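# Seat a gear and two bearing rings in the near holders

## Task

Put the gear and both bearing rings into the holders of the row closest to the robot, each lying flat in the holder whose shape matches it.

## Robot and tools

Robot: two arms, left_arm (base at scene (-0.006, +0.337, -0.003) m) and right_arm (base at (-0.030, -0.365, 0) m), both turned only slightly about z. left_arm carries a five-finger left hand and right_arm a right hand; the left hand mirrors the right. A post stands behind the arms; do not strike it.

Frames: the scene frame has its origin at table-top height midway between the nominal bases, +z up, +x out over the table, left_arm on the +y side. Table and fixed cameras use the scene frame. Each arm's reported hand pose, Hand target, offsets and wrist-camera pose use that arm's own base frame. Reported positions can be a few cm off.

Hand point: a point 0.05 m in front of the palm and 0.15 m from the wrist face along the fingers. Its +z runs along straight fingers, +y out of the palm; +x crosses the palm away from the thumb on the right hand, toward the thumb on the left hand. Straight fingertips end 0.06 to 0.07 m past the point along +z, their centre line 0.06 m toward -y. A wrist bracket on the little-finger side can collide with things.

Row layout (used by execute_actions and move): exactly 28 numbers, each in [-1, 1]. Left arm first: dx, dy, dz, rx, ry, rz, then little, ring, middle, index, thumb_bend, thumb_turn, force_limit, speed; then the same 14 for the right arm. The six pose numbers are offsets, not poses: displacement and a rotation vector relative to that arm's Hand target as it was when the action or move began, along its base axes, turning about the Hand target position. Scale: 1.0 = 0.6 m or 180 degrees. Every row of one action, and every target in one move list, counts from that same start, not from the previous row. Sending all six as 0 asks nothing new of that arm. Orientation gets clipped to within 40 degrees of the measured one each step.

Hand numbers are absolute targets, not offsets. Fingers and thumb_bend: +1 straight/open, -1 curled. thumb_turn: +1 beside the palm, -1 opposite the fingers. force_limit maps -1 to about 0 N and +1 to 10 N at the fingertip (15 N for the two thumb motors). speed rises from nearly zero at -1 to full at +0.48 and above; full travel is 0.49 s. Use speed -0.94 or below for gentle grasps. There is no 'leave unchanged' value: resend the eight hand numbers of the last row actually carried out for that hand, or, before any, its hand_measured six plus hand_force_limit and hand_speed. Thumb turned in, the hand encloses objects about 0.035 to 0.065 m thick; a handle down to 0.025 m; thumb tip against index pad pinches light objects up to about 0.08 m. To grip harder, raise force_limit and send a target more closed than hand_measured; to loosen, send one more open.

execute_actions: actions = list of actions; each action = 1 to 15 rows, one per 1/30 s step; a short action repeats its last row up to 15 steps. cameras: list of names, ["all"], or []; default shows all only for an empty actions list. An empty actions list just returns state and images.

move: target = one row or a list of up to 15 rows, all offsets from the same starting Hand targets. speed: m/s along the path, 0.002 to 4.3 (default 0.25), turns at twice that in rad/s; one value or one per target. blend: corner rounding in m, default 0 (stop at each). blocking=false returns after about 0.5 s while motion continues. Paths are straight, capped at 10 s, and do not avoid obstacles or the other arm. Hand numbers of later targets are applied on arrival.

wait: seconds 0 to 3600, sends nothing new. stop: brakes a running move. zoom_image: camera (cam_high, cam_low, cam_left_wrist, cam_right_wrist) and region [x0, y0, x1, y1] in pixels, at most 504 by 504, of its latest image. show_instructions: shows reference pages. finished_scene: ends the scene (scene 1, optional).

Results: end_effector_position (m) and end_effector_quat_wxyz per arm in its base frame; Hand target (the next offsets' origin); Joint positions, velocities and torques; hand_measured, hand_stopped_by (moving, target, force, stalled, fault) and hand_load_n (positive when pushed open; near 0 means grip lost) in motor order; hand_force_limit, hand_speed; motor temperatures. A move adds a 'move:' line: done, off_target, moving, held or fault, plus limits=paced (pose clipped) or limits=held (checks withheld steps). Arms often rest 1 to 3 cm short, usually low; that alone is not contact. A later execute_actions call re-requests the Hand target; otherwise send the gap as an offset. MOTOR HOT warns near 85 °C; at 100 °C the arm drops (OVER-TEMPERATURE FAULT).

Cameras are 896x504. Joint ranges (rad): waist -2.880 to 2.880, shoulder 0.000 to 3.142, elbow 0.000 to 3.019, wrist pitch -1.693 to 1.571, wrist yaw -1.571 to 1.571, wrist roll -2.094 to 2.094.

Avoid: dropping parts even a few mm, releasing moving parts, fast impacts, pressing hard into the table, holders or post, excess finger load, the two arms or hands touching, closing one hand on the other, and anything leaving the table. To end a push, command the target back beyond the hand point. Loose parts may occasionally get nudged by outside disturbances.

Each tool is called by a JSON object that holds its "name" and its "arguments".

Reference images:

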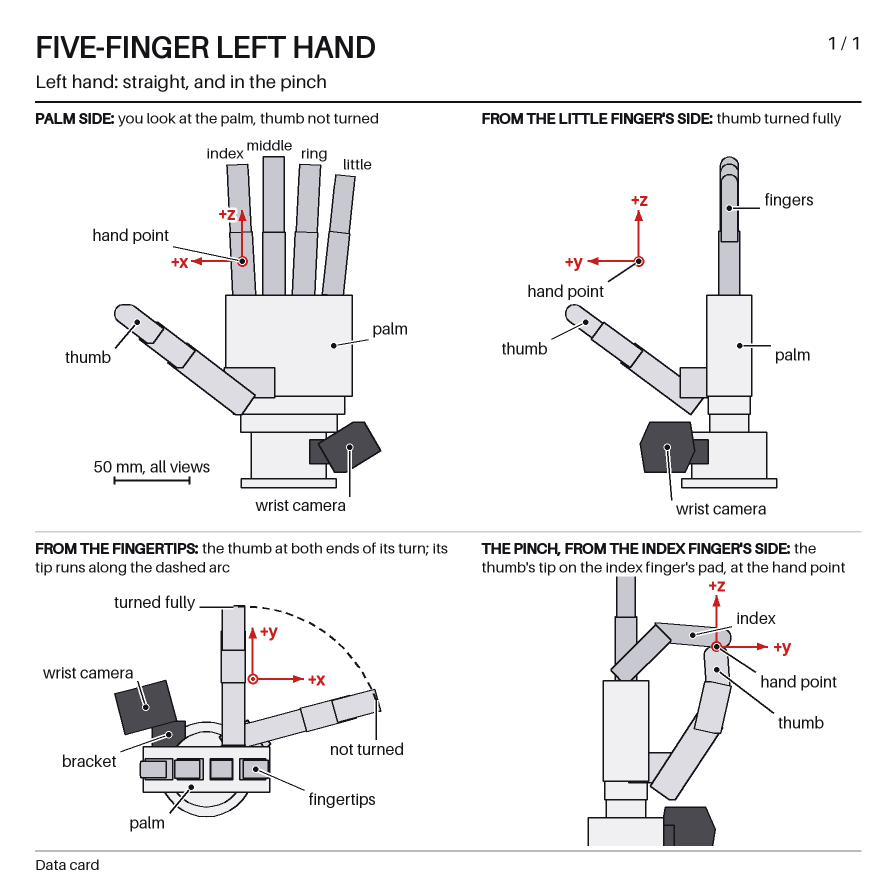

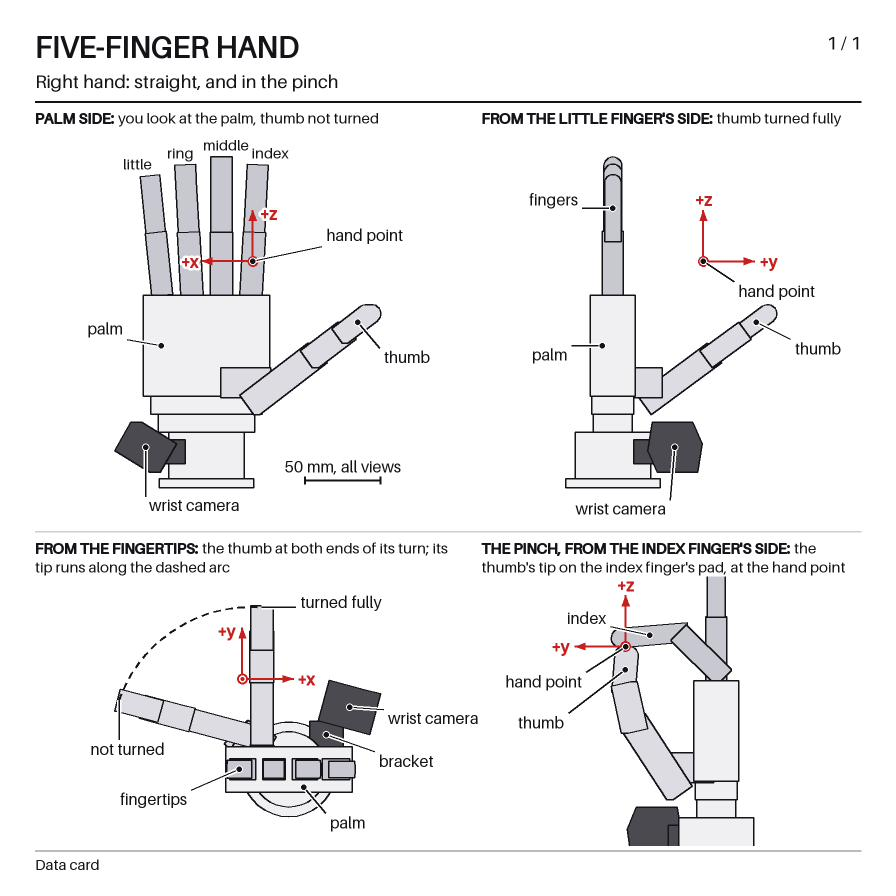

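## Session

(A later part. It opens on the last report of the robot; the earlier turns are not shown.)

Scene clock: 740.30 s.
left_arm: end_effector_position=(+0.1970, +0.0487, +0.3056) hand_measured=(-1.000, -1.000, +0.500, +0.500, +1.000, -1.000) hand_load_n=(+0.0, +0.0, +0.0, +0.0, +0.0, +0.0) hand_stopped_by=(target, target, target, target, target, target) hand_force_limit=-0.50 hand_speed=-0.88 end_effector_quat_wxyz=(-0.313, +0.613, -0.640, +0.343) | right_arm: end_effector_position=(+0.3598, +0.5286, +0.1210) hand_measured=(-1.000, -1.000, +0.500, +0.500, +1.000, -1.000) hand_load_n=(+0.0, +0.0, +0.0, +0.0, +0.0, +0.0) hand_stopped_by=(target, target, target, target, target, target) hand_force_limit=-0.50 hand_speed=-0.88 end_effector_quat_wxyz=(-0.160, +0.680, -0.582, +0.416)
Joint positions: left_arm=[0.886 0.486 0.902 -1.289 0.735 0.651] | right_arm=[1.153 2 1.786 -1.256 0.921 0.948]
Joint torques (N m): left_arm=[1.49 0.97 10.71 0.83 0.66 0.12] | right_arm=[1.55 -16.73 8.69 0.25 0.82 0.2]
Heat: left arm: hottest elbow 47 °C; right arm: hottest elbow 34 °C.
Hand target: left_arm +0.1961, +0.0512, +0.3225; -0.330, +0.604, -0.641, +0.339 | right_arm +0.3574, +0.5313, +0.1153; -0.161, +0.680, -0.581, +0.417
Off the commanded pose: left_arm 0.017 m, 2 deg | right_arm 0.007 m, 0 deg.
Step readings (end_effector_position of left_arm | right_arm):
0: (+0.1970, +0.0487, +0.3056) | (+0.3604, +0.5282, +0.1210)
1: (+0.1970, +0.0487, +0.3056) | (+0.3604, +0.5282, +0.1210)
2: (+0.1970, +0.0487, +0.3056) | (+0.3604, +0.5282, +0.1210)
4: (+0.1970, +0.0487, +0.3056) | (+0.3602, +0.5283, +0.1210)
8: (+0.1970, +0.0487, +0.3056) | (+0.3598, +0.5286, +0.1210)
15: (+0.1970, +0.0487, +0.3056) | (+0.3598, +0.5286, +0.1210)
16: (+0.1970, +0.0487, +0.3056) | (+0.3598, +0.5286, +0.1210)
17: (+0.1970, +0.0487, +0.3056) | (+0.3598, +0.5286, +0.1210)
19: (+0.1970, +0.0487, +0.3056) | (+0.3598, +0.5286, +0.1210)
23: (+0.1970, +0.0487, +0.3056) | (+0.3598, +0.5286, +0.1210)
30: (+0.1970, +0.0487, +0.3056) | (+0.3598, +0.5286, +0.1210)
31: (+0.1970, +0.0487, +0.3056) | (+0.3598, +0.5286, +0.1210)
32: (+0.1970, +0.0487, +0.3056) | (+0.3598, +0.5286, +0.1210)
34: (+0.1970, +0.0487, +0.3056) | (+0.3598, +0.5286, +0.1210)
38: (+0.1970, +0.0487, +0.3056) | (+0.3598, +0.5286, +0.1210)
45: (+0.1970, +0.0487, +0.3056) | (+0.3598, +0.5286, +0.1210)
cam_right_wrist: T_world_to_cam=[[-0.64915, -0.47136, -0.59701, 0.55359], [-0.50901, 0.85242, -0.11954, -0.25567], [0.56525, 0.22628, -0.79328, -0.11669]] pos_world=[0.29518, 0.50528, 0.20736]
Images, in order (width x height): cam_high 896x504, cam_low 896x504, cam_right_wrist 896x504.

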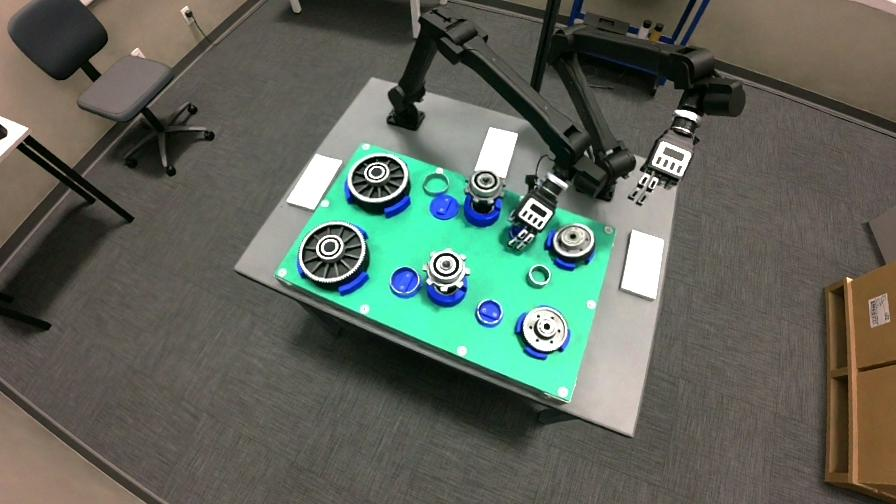

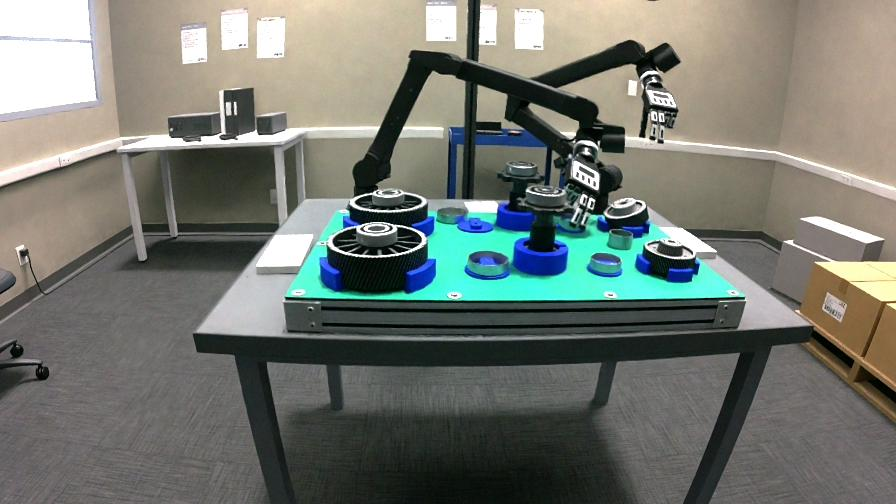

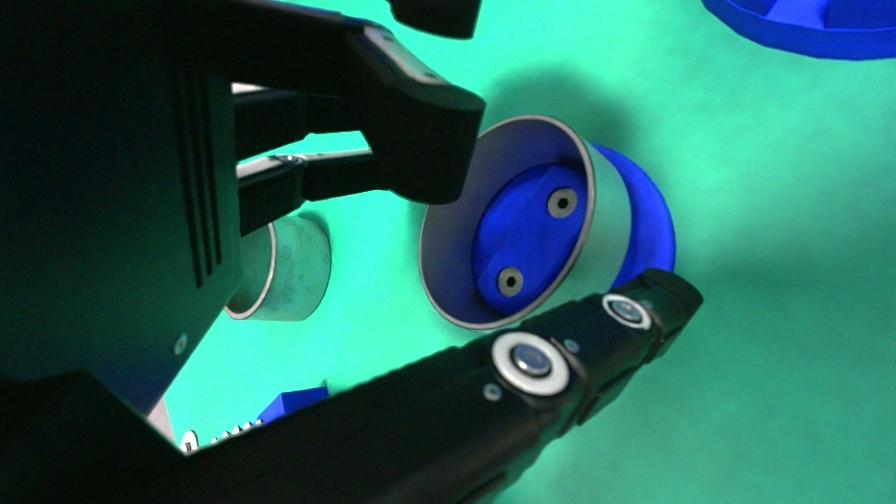

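{"name": "execute_actions", "arguments": {"actions": []}}

{"name": "zoom_image", "arguments": {"camera": "cam_low", "region": [540, 170, 640, 240]}}

{"name": "zoom_image", "arguments": {"camera": "cam_right_wrist", "region": [300, 100, 700, 400]}}

Scene clock: 749.07 s.
left_arm: end_effector_position=(+0.1970, +0.0487, +0.3056) hand_measured=(-1.000, -1.000, +0.500, +0.500, +1.000, -1.000) hand_load_n=(+0.0, +0.0, +0.0, +0.0, +0.0, +0.0) hand_stopped_by=(target, target, target, target, target, target) hand_force_limit=-0.50 hand_speed=-0.88 end_effector_quat_wxyz=(-0.313, +0.613, -0.640, +0.343) | right_arm: end_effector_position=(+0.3598, +0.5286, +0.1210) hand_measured=(-1.000, -1.000, +0.500, +0.500, +1.000, -1.000) hand_load_n=(+0.0, +0.0, +0.0, +0.0, +0.0, +0.0) hand_stopped_by=(target, target, target, target, target, target) hand_force_limit=-0.50 hand_speed=-0.88 end_effector_quat_wxyz=(-0.160, +0.680, -0.582, +0.416)
Joint positions: left_arm=[0.886 0.486 0.902 -1.289 0.735 0.651] | right_arm=[1.153 2 1.786 -1.256 0.921 0.948]
Joint velocities: within noise
Joint torques (N m): left_arm=[2.02 0.97 10.58 0.98 0.63 0.06] | right_arm=[1.55 -16.79 8.62 0.24 0.82 0.24]
Motor temperatures (°C): left_arm=[26 28 47 25 22 23] | right_arm=[26 28 34 25 27 22]
Heat: left arm: hottest elbow 47 °C; right arm: hottest elbow 34 °C.
Hand target: left_arm +0.1961, +0.0512, +0.3225; -0.330, +0.604, -0.641, +0.339 | right_arm +0.3574, +0.5313, +0.1153; -0.161, +0.680, -0.581, +0.417
Off the commanded pose: left_arm 0.017 m, 2 deg | right_arm 0.007 m, 0 deg.
camera_calibration:
cam_left_wrist: T_world_to_cam=[[0.54738, -0.20306, 0.81187, -0.35136], [-0.56918, -0.80152, 0.18329, 0.09047], [0.61352, -0.56243, -0.55432, 0.1936]] pos_world=[0.12504, 0.11006, 0.376]
cam_right_wrist: T_world_to_cam=[[-0.64915, -0.47136, -0.59701, 0.55359], [-0.50901, 0.85242, -0.11954, -0.25567], [0.56525, 0.22628, -0.79328, -0.11669]] pos_world=[0.29518, 0.50528, 0.20736]

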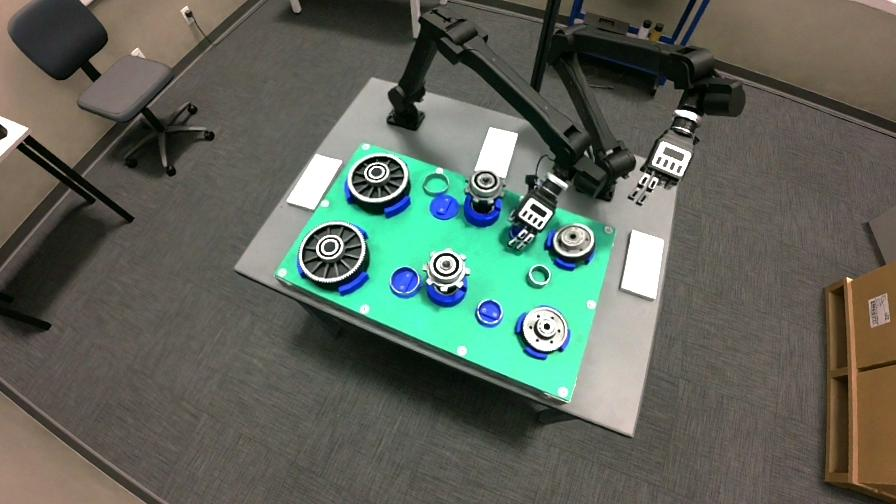

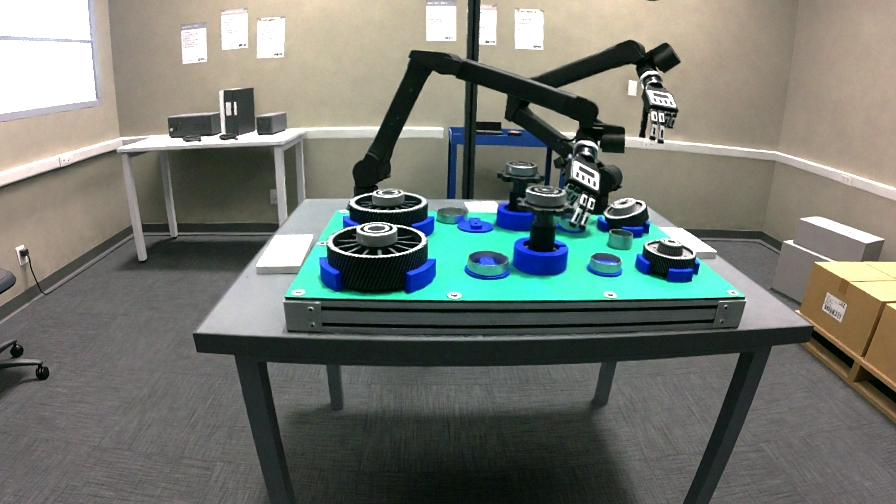

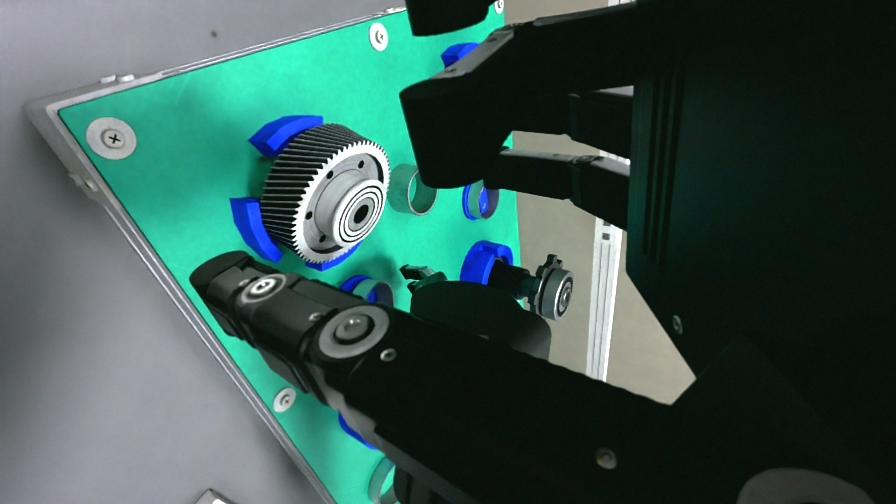

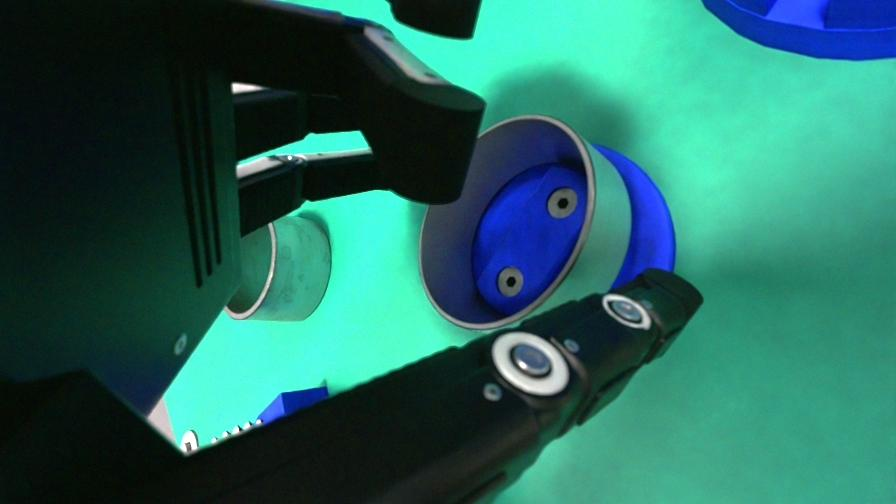

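Scaled by 5.040.

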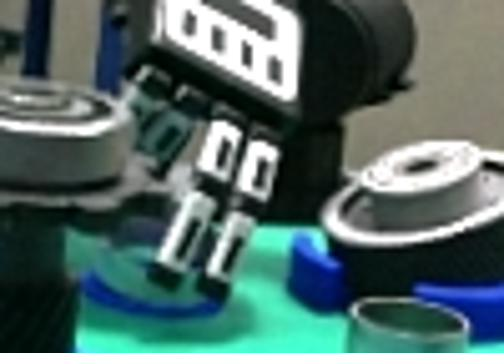

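Scaled by 1.260.

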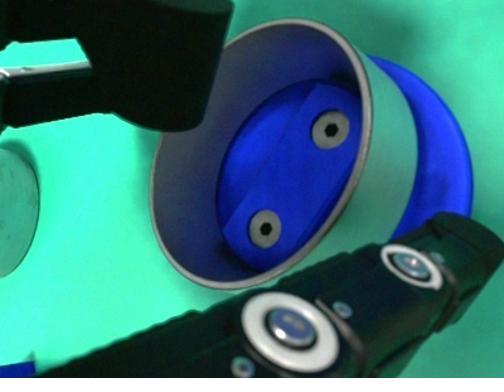

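{"name": "zoom_image", "arguments": {"camera": "cam_left_wrist", "region": [320, 250, 440, 320]}}

{"name": "zoom_image", "arguments": {"camera": "cam_high", "region": [480, 180, 600, 260]}}

{"name": "zoom_image", "arguments": {"camera": "cam_right_wrist", "region": [400, 90, 700, 340]}}

Scaled by 4.200.

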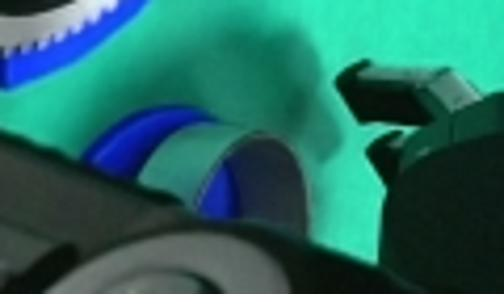

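Scaled by 4.200.

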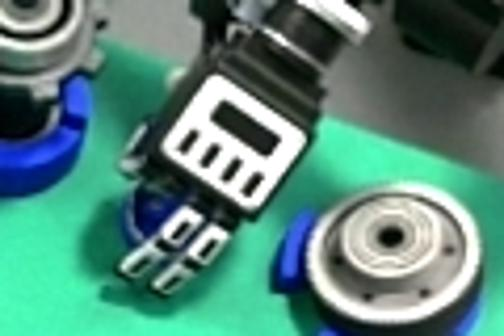

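Scaled by 1.680.

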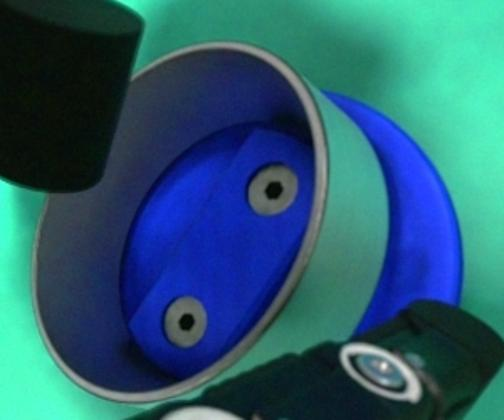

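{"name": "execute_actions", "arguments": {"actions": [[[0,0,0,0,0,0,-1,-1,0.5,0.5,1,-1,-0.5,-0.88,0,0,0.01,0.0025,-0.0017,0,-1,-1,0.5,0.5,1.0,-1,-0.5,-0.88],[0,0,0,0,0,0,-1,-1,0.5,0.5,1,-1,-0.5,-0.88,0,0,0.02,0.005,-0.0033,0,-1,-1,0.5,0.5,1.0,-1,-0.5,-0.88],[0,0,0,0,0,0,-1,-1,0.5,0.5,1,-1,-0.5,-0.88,0,0,0.03,0.0074,-0.005,0,-1,-1,0.5,0.5,1.0,-1,-0.5,-0.88],[0,0,0,0,0,0,-1,-1,0.5,0.5,1,-1,-0.5,-0.88,0,0,0.04,0.0099,-0.0067,0,-1,-1,0.5,0.5,1.0,-1,-0.5,-0.88]]], "cameras": ["cam_right_wrist","cam_low"]}}

Scene clock: 760.80 s.
left_arm: end_effector_position=(+0.1970, +0.0487, +0.3056) hand_measured=(-1.000, -1.000, +0.500, +0.500, +1.000, -1.000) hand_load_n=(+0.0, +0.0, +0.0, +0.0, +0.0, +0.0) hand_stopped_by=(target, target, target, target, target, target) hand_force_limit=-0.50 hand_speed=-0.88 end_effector_quat_wxyz=(-0.313, +0.613, -0.640, +0.343) | right_arm: end_effector_position=(+0.3605, +0.5283, +0.1250) hand_measured=(-1.000, -1.000, +0.500, +0.500, +1.000, -1.000) hand_load_n=(+0.0, +0.0, +0.0, +0.0, +0.0, +0.5) hand_stopped_by=(target, target, target, target, target, target) hand_force_limit=-0.50 hand_speed=-0.88 end_effector_quat_wxyz=(-0.163, +0.678, -0.582, +0.418)
Joint positions: left_arm=[0.886 0.486 0.902 -1.289 0.735 0.651] | right_arm=[1.153 1.994 1.786 -1.256 0.926 0.948]
Joint torques (N m): left_arm=[1.14 0.26 10.67 0.88 0.61 0.05] | right_arm=[1.61 -18.49 8.68 0.16 0.88 0.22]
Heat: left arm: hottest elbow 47 °C; right arm: hottest elbow 34 °C.
Hand target: left_arm +0.1961, +0.0512, +0.3225; -0.330, +0.604, -0.641, +0.339 | right_arm +0.3573, +0.5314, +0.1391; -0.177, +0.673, -0.586, +0.415
Off the commanded pose: left_arm 0.017 m, 2 deg | right_arm 0.015 m, 2 deg.
Step readings (end_effector_position of left_arm | right_arm):
0: (+0.1970, +0.0487, +0.3056) | (+0.3598, +0.5286, +0.1210)
1: (+0.1970, +0.0487, +0.3056) | (+0.3598, +0.5286, +0.1210)
2: (+0.1970, +0.0487, +0.3056) | (+0.3598, +0.5286, +0.1210)
4: (+0.1970, +0.0487, +0.3056) | (+0.3603, +0.5284, +0.1213)
8: (+0.1970, +0.0487, +0.3056) | (+0.3605, +0.5283, +0.1229)
15: (+0.1970, +0.0487, +0.3056) | (+0.3605, +0.5283, +0.1250)
cam_right_wrist: T_world_to_cam=[[-0.6455, -0.46906, -0.60274, 0.55445], [-0.50786, 0.85305, -0.11996, -0.25526], [0.57044, 0.22868, -0.78887, -0.11751]] pos_world=[0.2953, 0.50469, 0.21087]
Images, in order (width x height): cam_low 896x504, cam_right_wrist 896x504.

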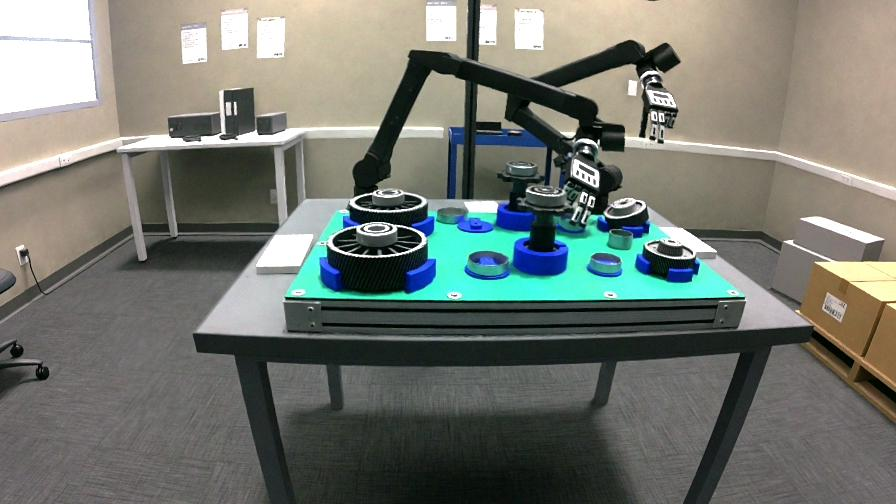

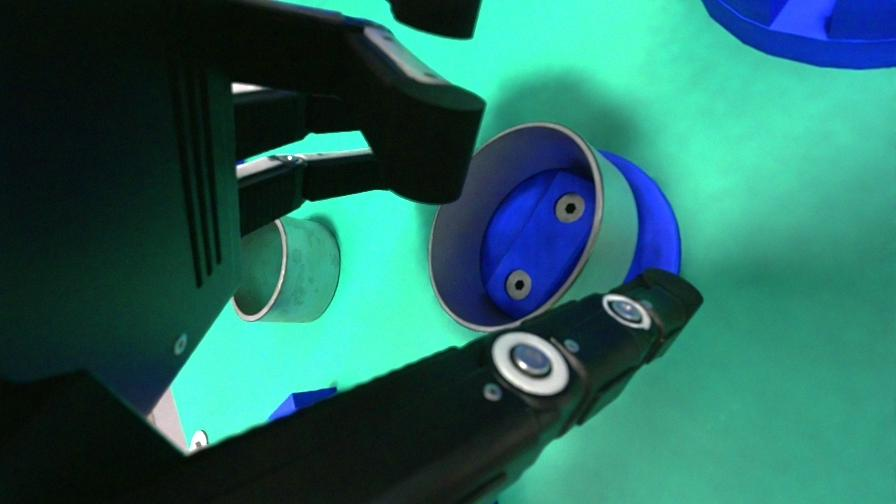

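{"name": "execute_actions", "arguments": {"actions": [[[0,0,0,0,0,0,-1,-1,0.5,0.5,1,-1,-0.5,-0.88,0,0,0.01,0.0025,-0.0017,0,-1,-1,0.5,0.5,1.0,-1,-0.5,-0.88],[0,0,0,0,0,0,-1,-1,0.5,0.5,1,-1,-0.5,-0.88,0,0,0.02,0.005,-0.0033,0,-1,-1,0.5,0.5,1.0,-1,-0.5,-0.88],[0,0,0,0,0,0,-1,-1,0.5,0.5,1,-1,-0.5,-0.88,0,0,0.03,0.0074,-0.005,0,-1,-1,0.5,0.5,1.0,-1,-0.5,-0.88],[0,0,0,0,0,0,-1,-1,0.5,0.5,1,-1,-0.5,-0.88,0,0,0.04,0.0099,-0.0067,0,-1,-1,0.5,0.5,1.0,-1,-0.5,-0.88]],[[0,0,0,0,0,0,-1,-1,0.5,0.5,1,-1,-0.5,-0.88,0,0,0.015,0.0037,-0.0025,0,-1,-1,0.5,0.5,1.0,-1,-0.5,-0.88],[0,0,0,0,0,0,-1,-1,0.5,0.5,1,-1,-0.5,-0.88,0,0,0.03,0.0074,-0.005,0,-1,-1,0.5,0.5,1.0,-1,-0.5,-0.88],[0,0,0,0,0,0,-1,-1,0.5,0.5,1,-1,-0.5,-0.88,0,0,0.045,0.011,-0.0075,0,-1,-1,0.5,0.5,1.0,-1,-0.5,-0.88],[0,0,0,0,0,0,-1,-1,0.5,0.5,1,-1,-0.5,-0.88,0,0,0.06,0.0149,-0.01,0,-1,-1,0.5,0.5,1.0,-1,-0.5,-0.88]]], "cameras": ["cam_right_wrist","cam_low"]}}

Scene clock: 764.77 s.
left_arm: end_effector_position=(+0.1970, +0.0487, +0.3056) hand_measured=(-1.000, -1.000, +0.500, +0.500, +1.000, -1.000) hand_load_n=(+0.0, +0.0, +0.0, +0.0, +0.0, +0.0) hand_stopped_by=(target, target, target, target, target, target) hand_force_limit=-0.50 hand_speed=-0.88 end_effector_quat_wxyz=(-0.313, +0.613, -0.640, +0.343) | right_arm: end_effector_position=(+0.3604, +0.5254, +0.1868) hand_measured=(-1.000, -1.000, +0.500, +0.500, +1.000, -1.000) hand_load_n=(+0.0, +0.0, +0.0, +0.0, +0.0, +0.5) hand_stopped_by=(target, target, target, target, target, target) hand_force_limit=-0.50 hand_speed=-0.88 end_effector_quat_wxyz=(-0.207, +0.659, -0.594, +0.413)
Joint positions: left_arm=[0.886 0.486 0.902 -1.289 0.735 0.651] | right_arm=[1.157 1.896 1.786 -1.257 0.945 0.948]
Joint torques (N m): left_arm=[1.73 0.67 10.93 0.73 0.64 -0.04] | right_arm=[1.55 -16.26 10.86 -0.05 0.89 0.27]
Heat: left arm: hottest elbow 47 °C; right arm: hottest elbow 34 °C.
Hand target: left_arm +0.1961, +0.0512, +0.3225; -0.330, +0.604, -0.641, +0.339 | right_arm +0.3574, +0.5312, +0.1993; -0.219, +0.655, -0.597, +0.409
Off the commanded pose: left_arm 0.017 m, 2 deg | right_arm 0.014 m, 2 deg.
Step readings (end_effector_position of left_arm | right_arm):
0: (+0.1970, +0.0487, +0.3056) | (+0.3605, +0.5283, +0.1250)
1: (+0.1970, +0.0487, +0.3056) | (+0.3606, +0.5283, +0.1253)
2: (+0.1970, +0.0487, +0.3056) | (+0.3607, +0.5282, +0.1261)
4: (+0.1970, +0.0487, +0.3056) | (+0.3611, +0.5280, +0.1294)
8: (+0.1970, +0.0487, +0.3056) | (+0.3613, +0.5278, +0.1429)
15: (+0.1970, +0.0487, +0.3056) | (+0.3611, +0.5275, +0.1553)
16: (+0.1970, +0.0487, +0.3056) | (+0.3612, +0.5274, +0.1554)
17: (+0.1970, +0.0487, +0.3056) | (+0.3612, +0.5275, +0.1555)
19: (+0.1970, +0.0487, +0.3056) | (+0.3614, +0.5273, +0.1581)
23: (+0.1970, +0.0487, +0.3056) | (+0.3609, +0.5268, +0.1716)
30: (+0.1970, +0.0487, +0.3056) | (+0.3605, +0.5257, +0.1868)
cam_right_wrist: T_world_to_cam=[[-0.60919, -0.41733, -0.67433, 0.56337], [-0.50264, 0.86091, -0.07872, -0.2591], [0.61339, 0.29098, -0.73422, -0.12644]] pos_world=[0.29052, 0.49497, 0.26666]
Images, in order (width x height): cam_low 896x504, cam_right_wrist 896x504.

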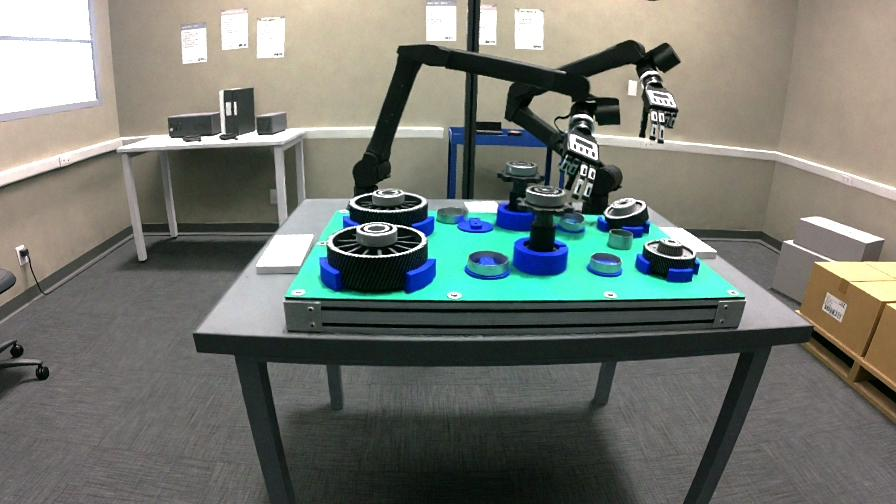

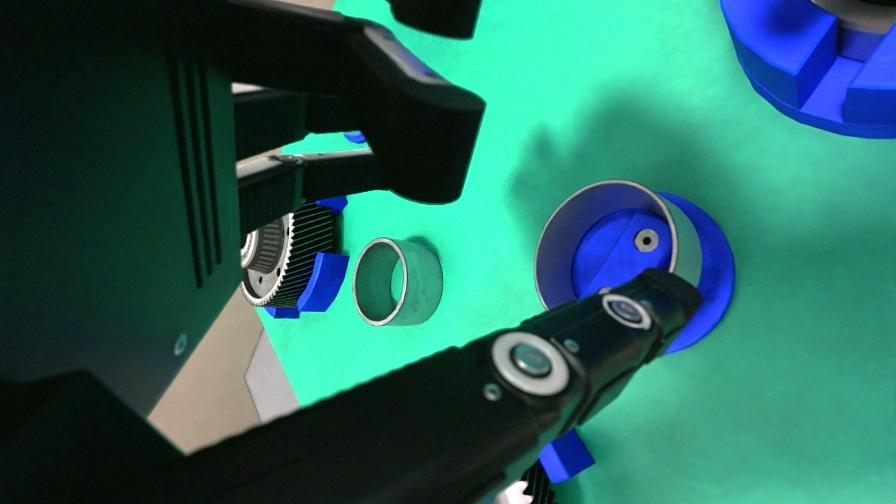

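{"name": "zoom_image", "arguments": {"camera": "cam_low", "region": [545, 195, 605, 245]}}

{"name": "zoom_image", "arguments": {"camera": "cam_right_wrist", "region": [500, 150, 760, 370]}}

Scaled by 8.400.

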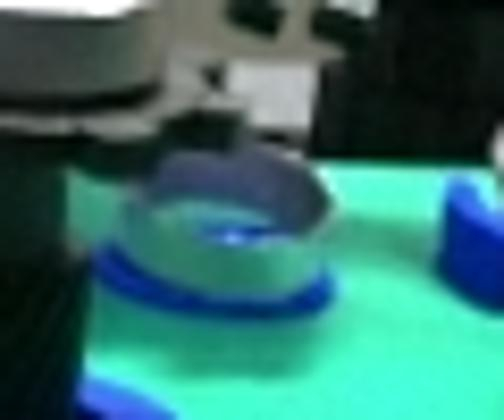

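Scaled by 1.938.

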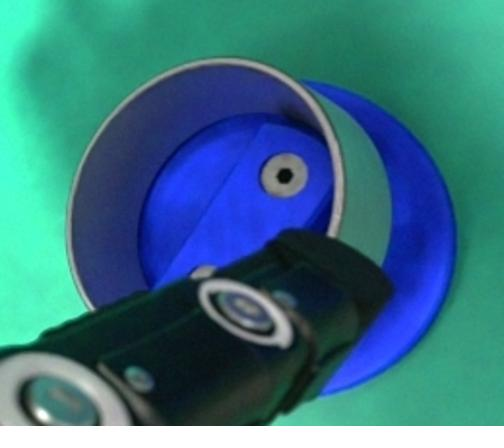

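{"name": "zoom_image", "arguments": {"camera": "cam_low", "region": [435, 200, 515, 240]}}

{"name": "zoom_image", "arguments": {"camera": "cam_high", "region": [480, 180, 600, 260]}}

Scaled by 6.300.

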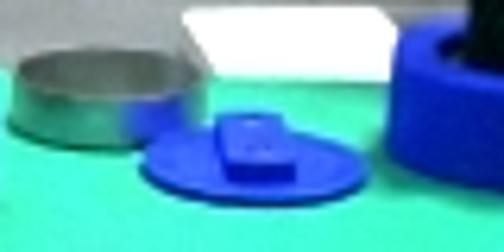

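This scene's latest camera images include none from cam_high. They are from: cam_low, cam_right_wrist. cam_high's image comes with the result of a call that names it in "cameras".

{"name": "move", "arguments": {"target": [0,0,0,0,0,0,-1,-1,0.5,0.5,1,-1,-0.5,-0.88,0,0,0.17,0.03,-0.02,0,-1,-1,0.5,0.5,1.0,-1,-0.5,-0.88], "speed": 0.15, "cameras": ["all"]}}

{"name": "zoom_image", "arguments": {"camera": "cam_high", "region": [480, 190, 560, 250]}}

{"name": "zoom_image", "arguments": {"camera": "cam_low", "region": [545, 195, 605, 245]}}

Scene clock: 781.43 s.
left_arm: end_effector_position=(+0.1970, +0.0487, +0.3056) hand_measured=(-1.000, -1.000, +0.500, +0.500, +1.000, -1.000) hand_load_n=(+0.0, +0.0, +0.0, +0.0, -0.5, +0.0) hand_stopped_by=(target, target, target, target, target, target) hand_force_limit=-0.50 hand_speed=-0.88 end_effector_quat_wxyz=(-0.313, +0.613, -0.640, +0.343) | right_arm: end_effector_position=(+0.3585, +0.5208, +0.2776) hand_measured=(-1.000, -1.000, +0.500, +0.500, +1.000, -1.000) hand_load_n=(+0.0, +0.0, +0.0, +0.0, +0.0, +0.0) hand_stopped_by=(target, target, target, target, target, target) hand_force_limit=-0.50 hand_speed=-0.88 end_effector_quat_wxyz=(-0.246, +0.640, -0.602, +0.409)
Joint positions: left_arm=[0.886 0.486 0.902 -1.289 0.735 0.651] | right_arm=[1.163 1.819 1.894 -1.356 0.966 0.948]
Joint torques (N m): left_arm=[2.02 1.38 10.54 0.84 0.61 0.05] | right_arm=[1.67 -15.79 13.7 -0.16 0.84 0.3]
Heat: left arm: hottest elbow 47 °C; right arm: hottest elbow 35 °C.
Hand target: left_arm +0.1961, +0.0512, +0.3225; -0.330, +0.604, -0.641, +0.339 | right_arm +0.3575, +0.5313, +0.3011; -0.268, +0.630, -0.608, +0.401
Off the commanded pose: left_arm 0.017 m, 2 deg | right_arm 0.026 m, 3 deg.
move: off_target (right_arm)
cam_left_wrist: T_world_to_cam=[[0.54738, -0.20306, 0.81187, -0.35136], [-0.56918, -0.80152, 0.18329, 0.09047], [0.61352, -0.56243, -0.55432, 0.1936]] pos_world=[0.12504, 0.11006, 0.376]
cam_right_wrist: T_world_to_cam=[[-0.57096, -0.36758, -0.73409, 0.59851], [-0.49968, 0.86506, -0.04452, -0.26172], [0.6514, 0.34139, -0.67759, -0.11281]] pos_world=[0.28443, 0.48492, 0.35126]

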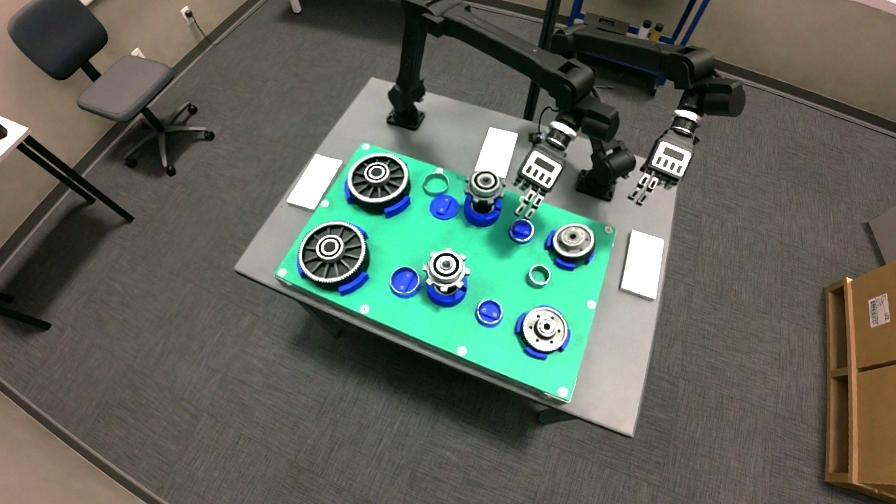

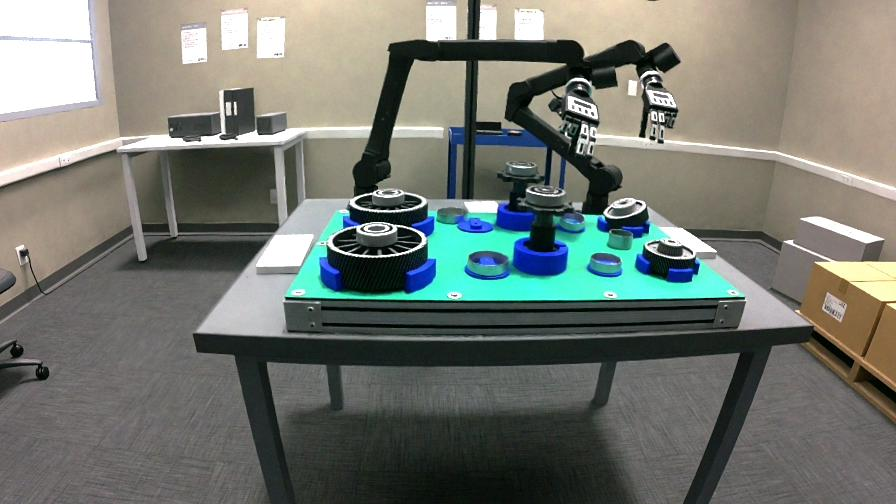

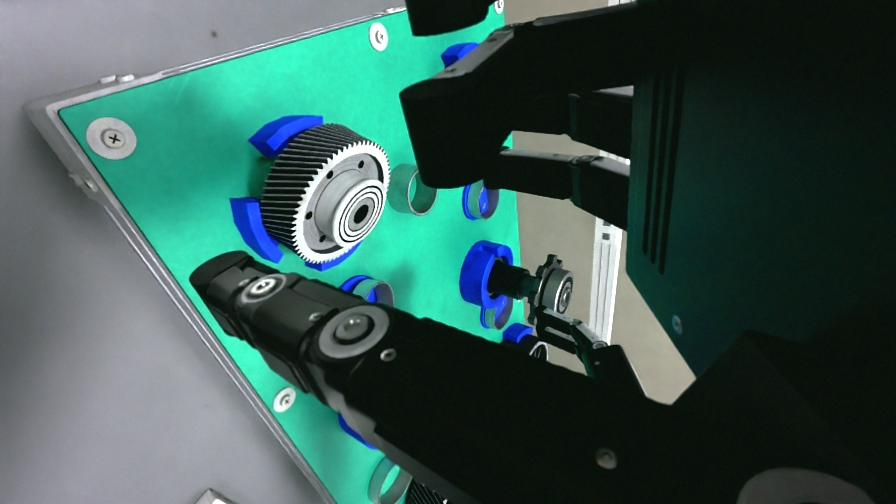

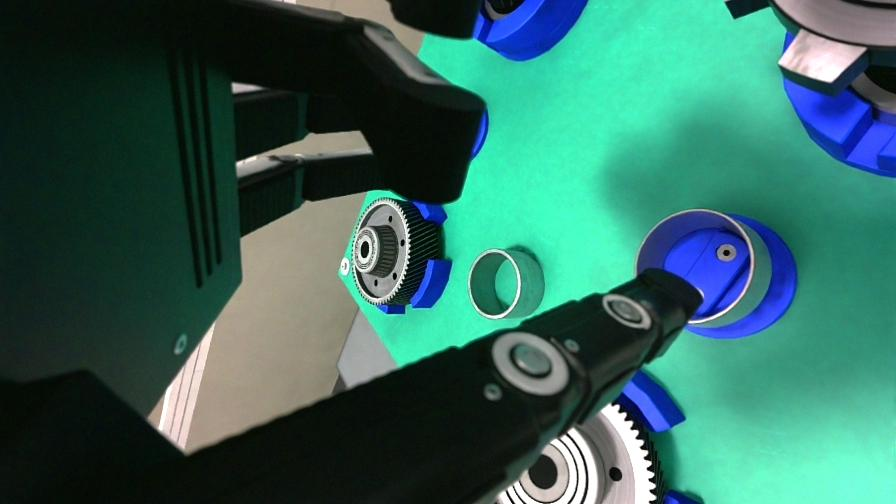

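Scaled by 6.300.

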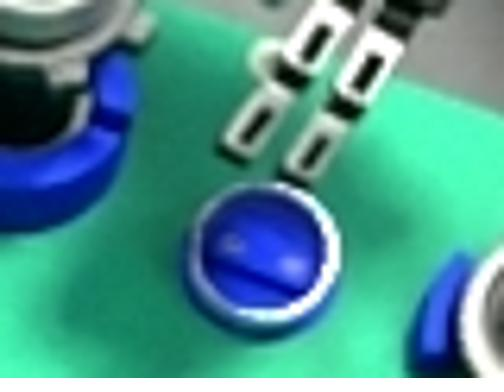

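Scaled by 8.400.

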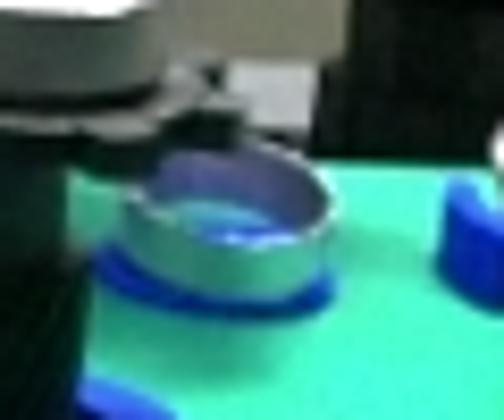

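{"name": "zoom_image", "arguments": {"camera": "cam_high", "region": [450, 280, 530, 340]}}

{"name": "zoom_image", "arguments": {"camera": "cam_low", "region": [575, 235, 635, 285]}}

{"name": "zoom_image", "arguments": {"camera": "cam_right_wrist", "region": [600, 180, 840, 360]}}

Scaled by 6.300.

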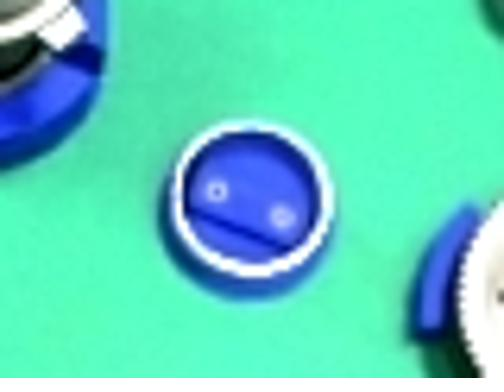

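Scaled by 8.400.

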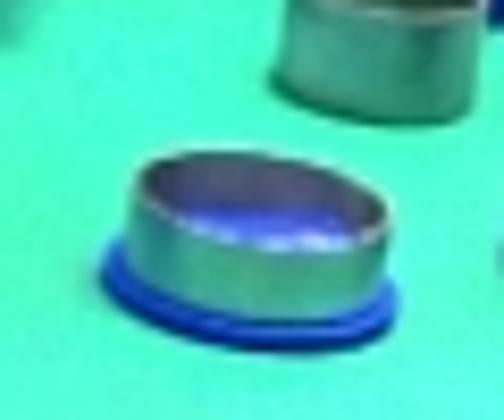

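Scaled by 2.100.

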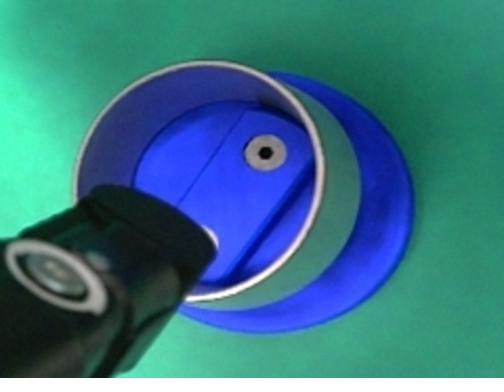

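{"name": "zoom_image", "arguments": {"camera": "cam_low", "region": [553, 205, 593, 240]}}

{"name": "zoom_image", "arguments": {"camera": "cam_high", "region": [505, 215, 545, 245]}}

{"name": "zoom_image", "arguments": {"camera": "cam_left_wrist", "region": [320, 260, 420, 310]}}

Scaled by 12.600.

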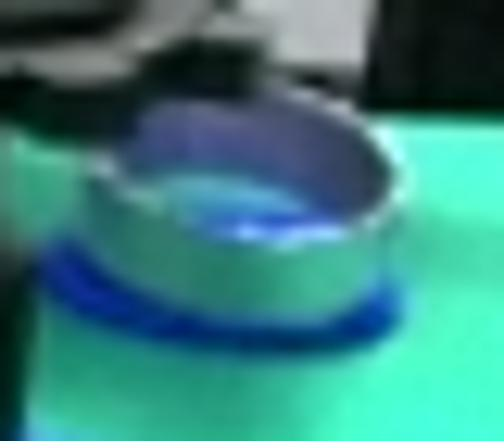

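Scaled by 12.600.

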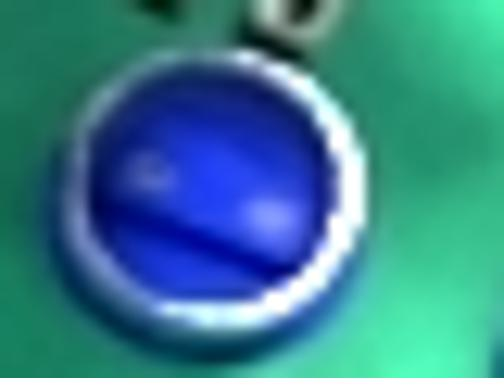

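Scaled by 5.040.

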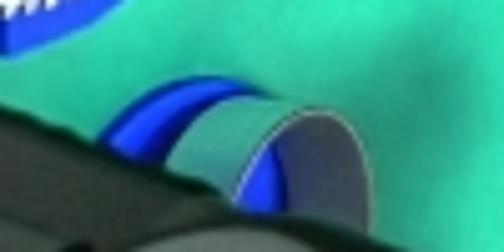

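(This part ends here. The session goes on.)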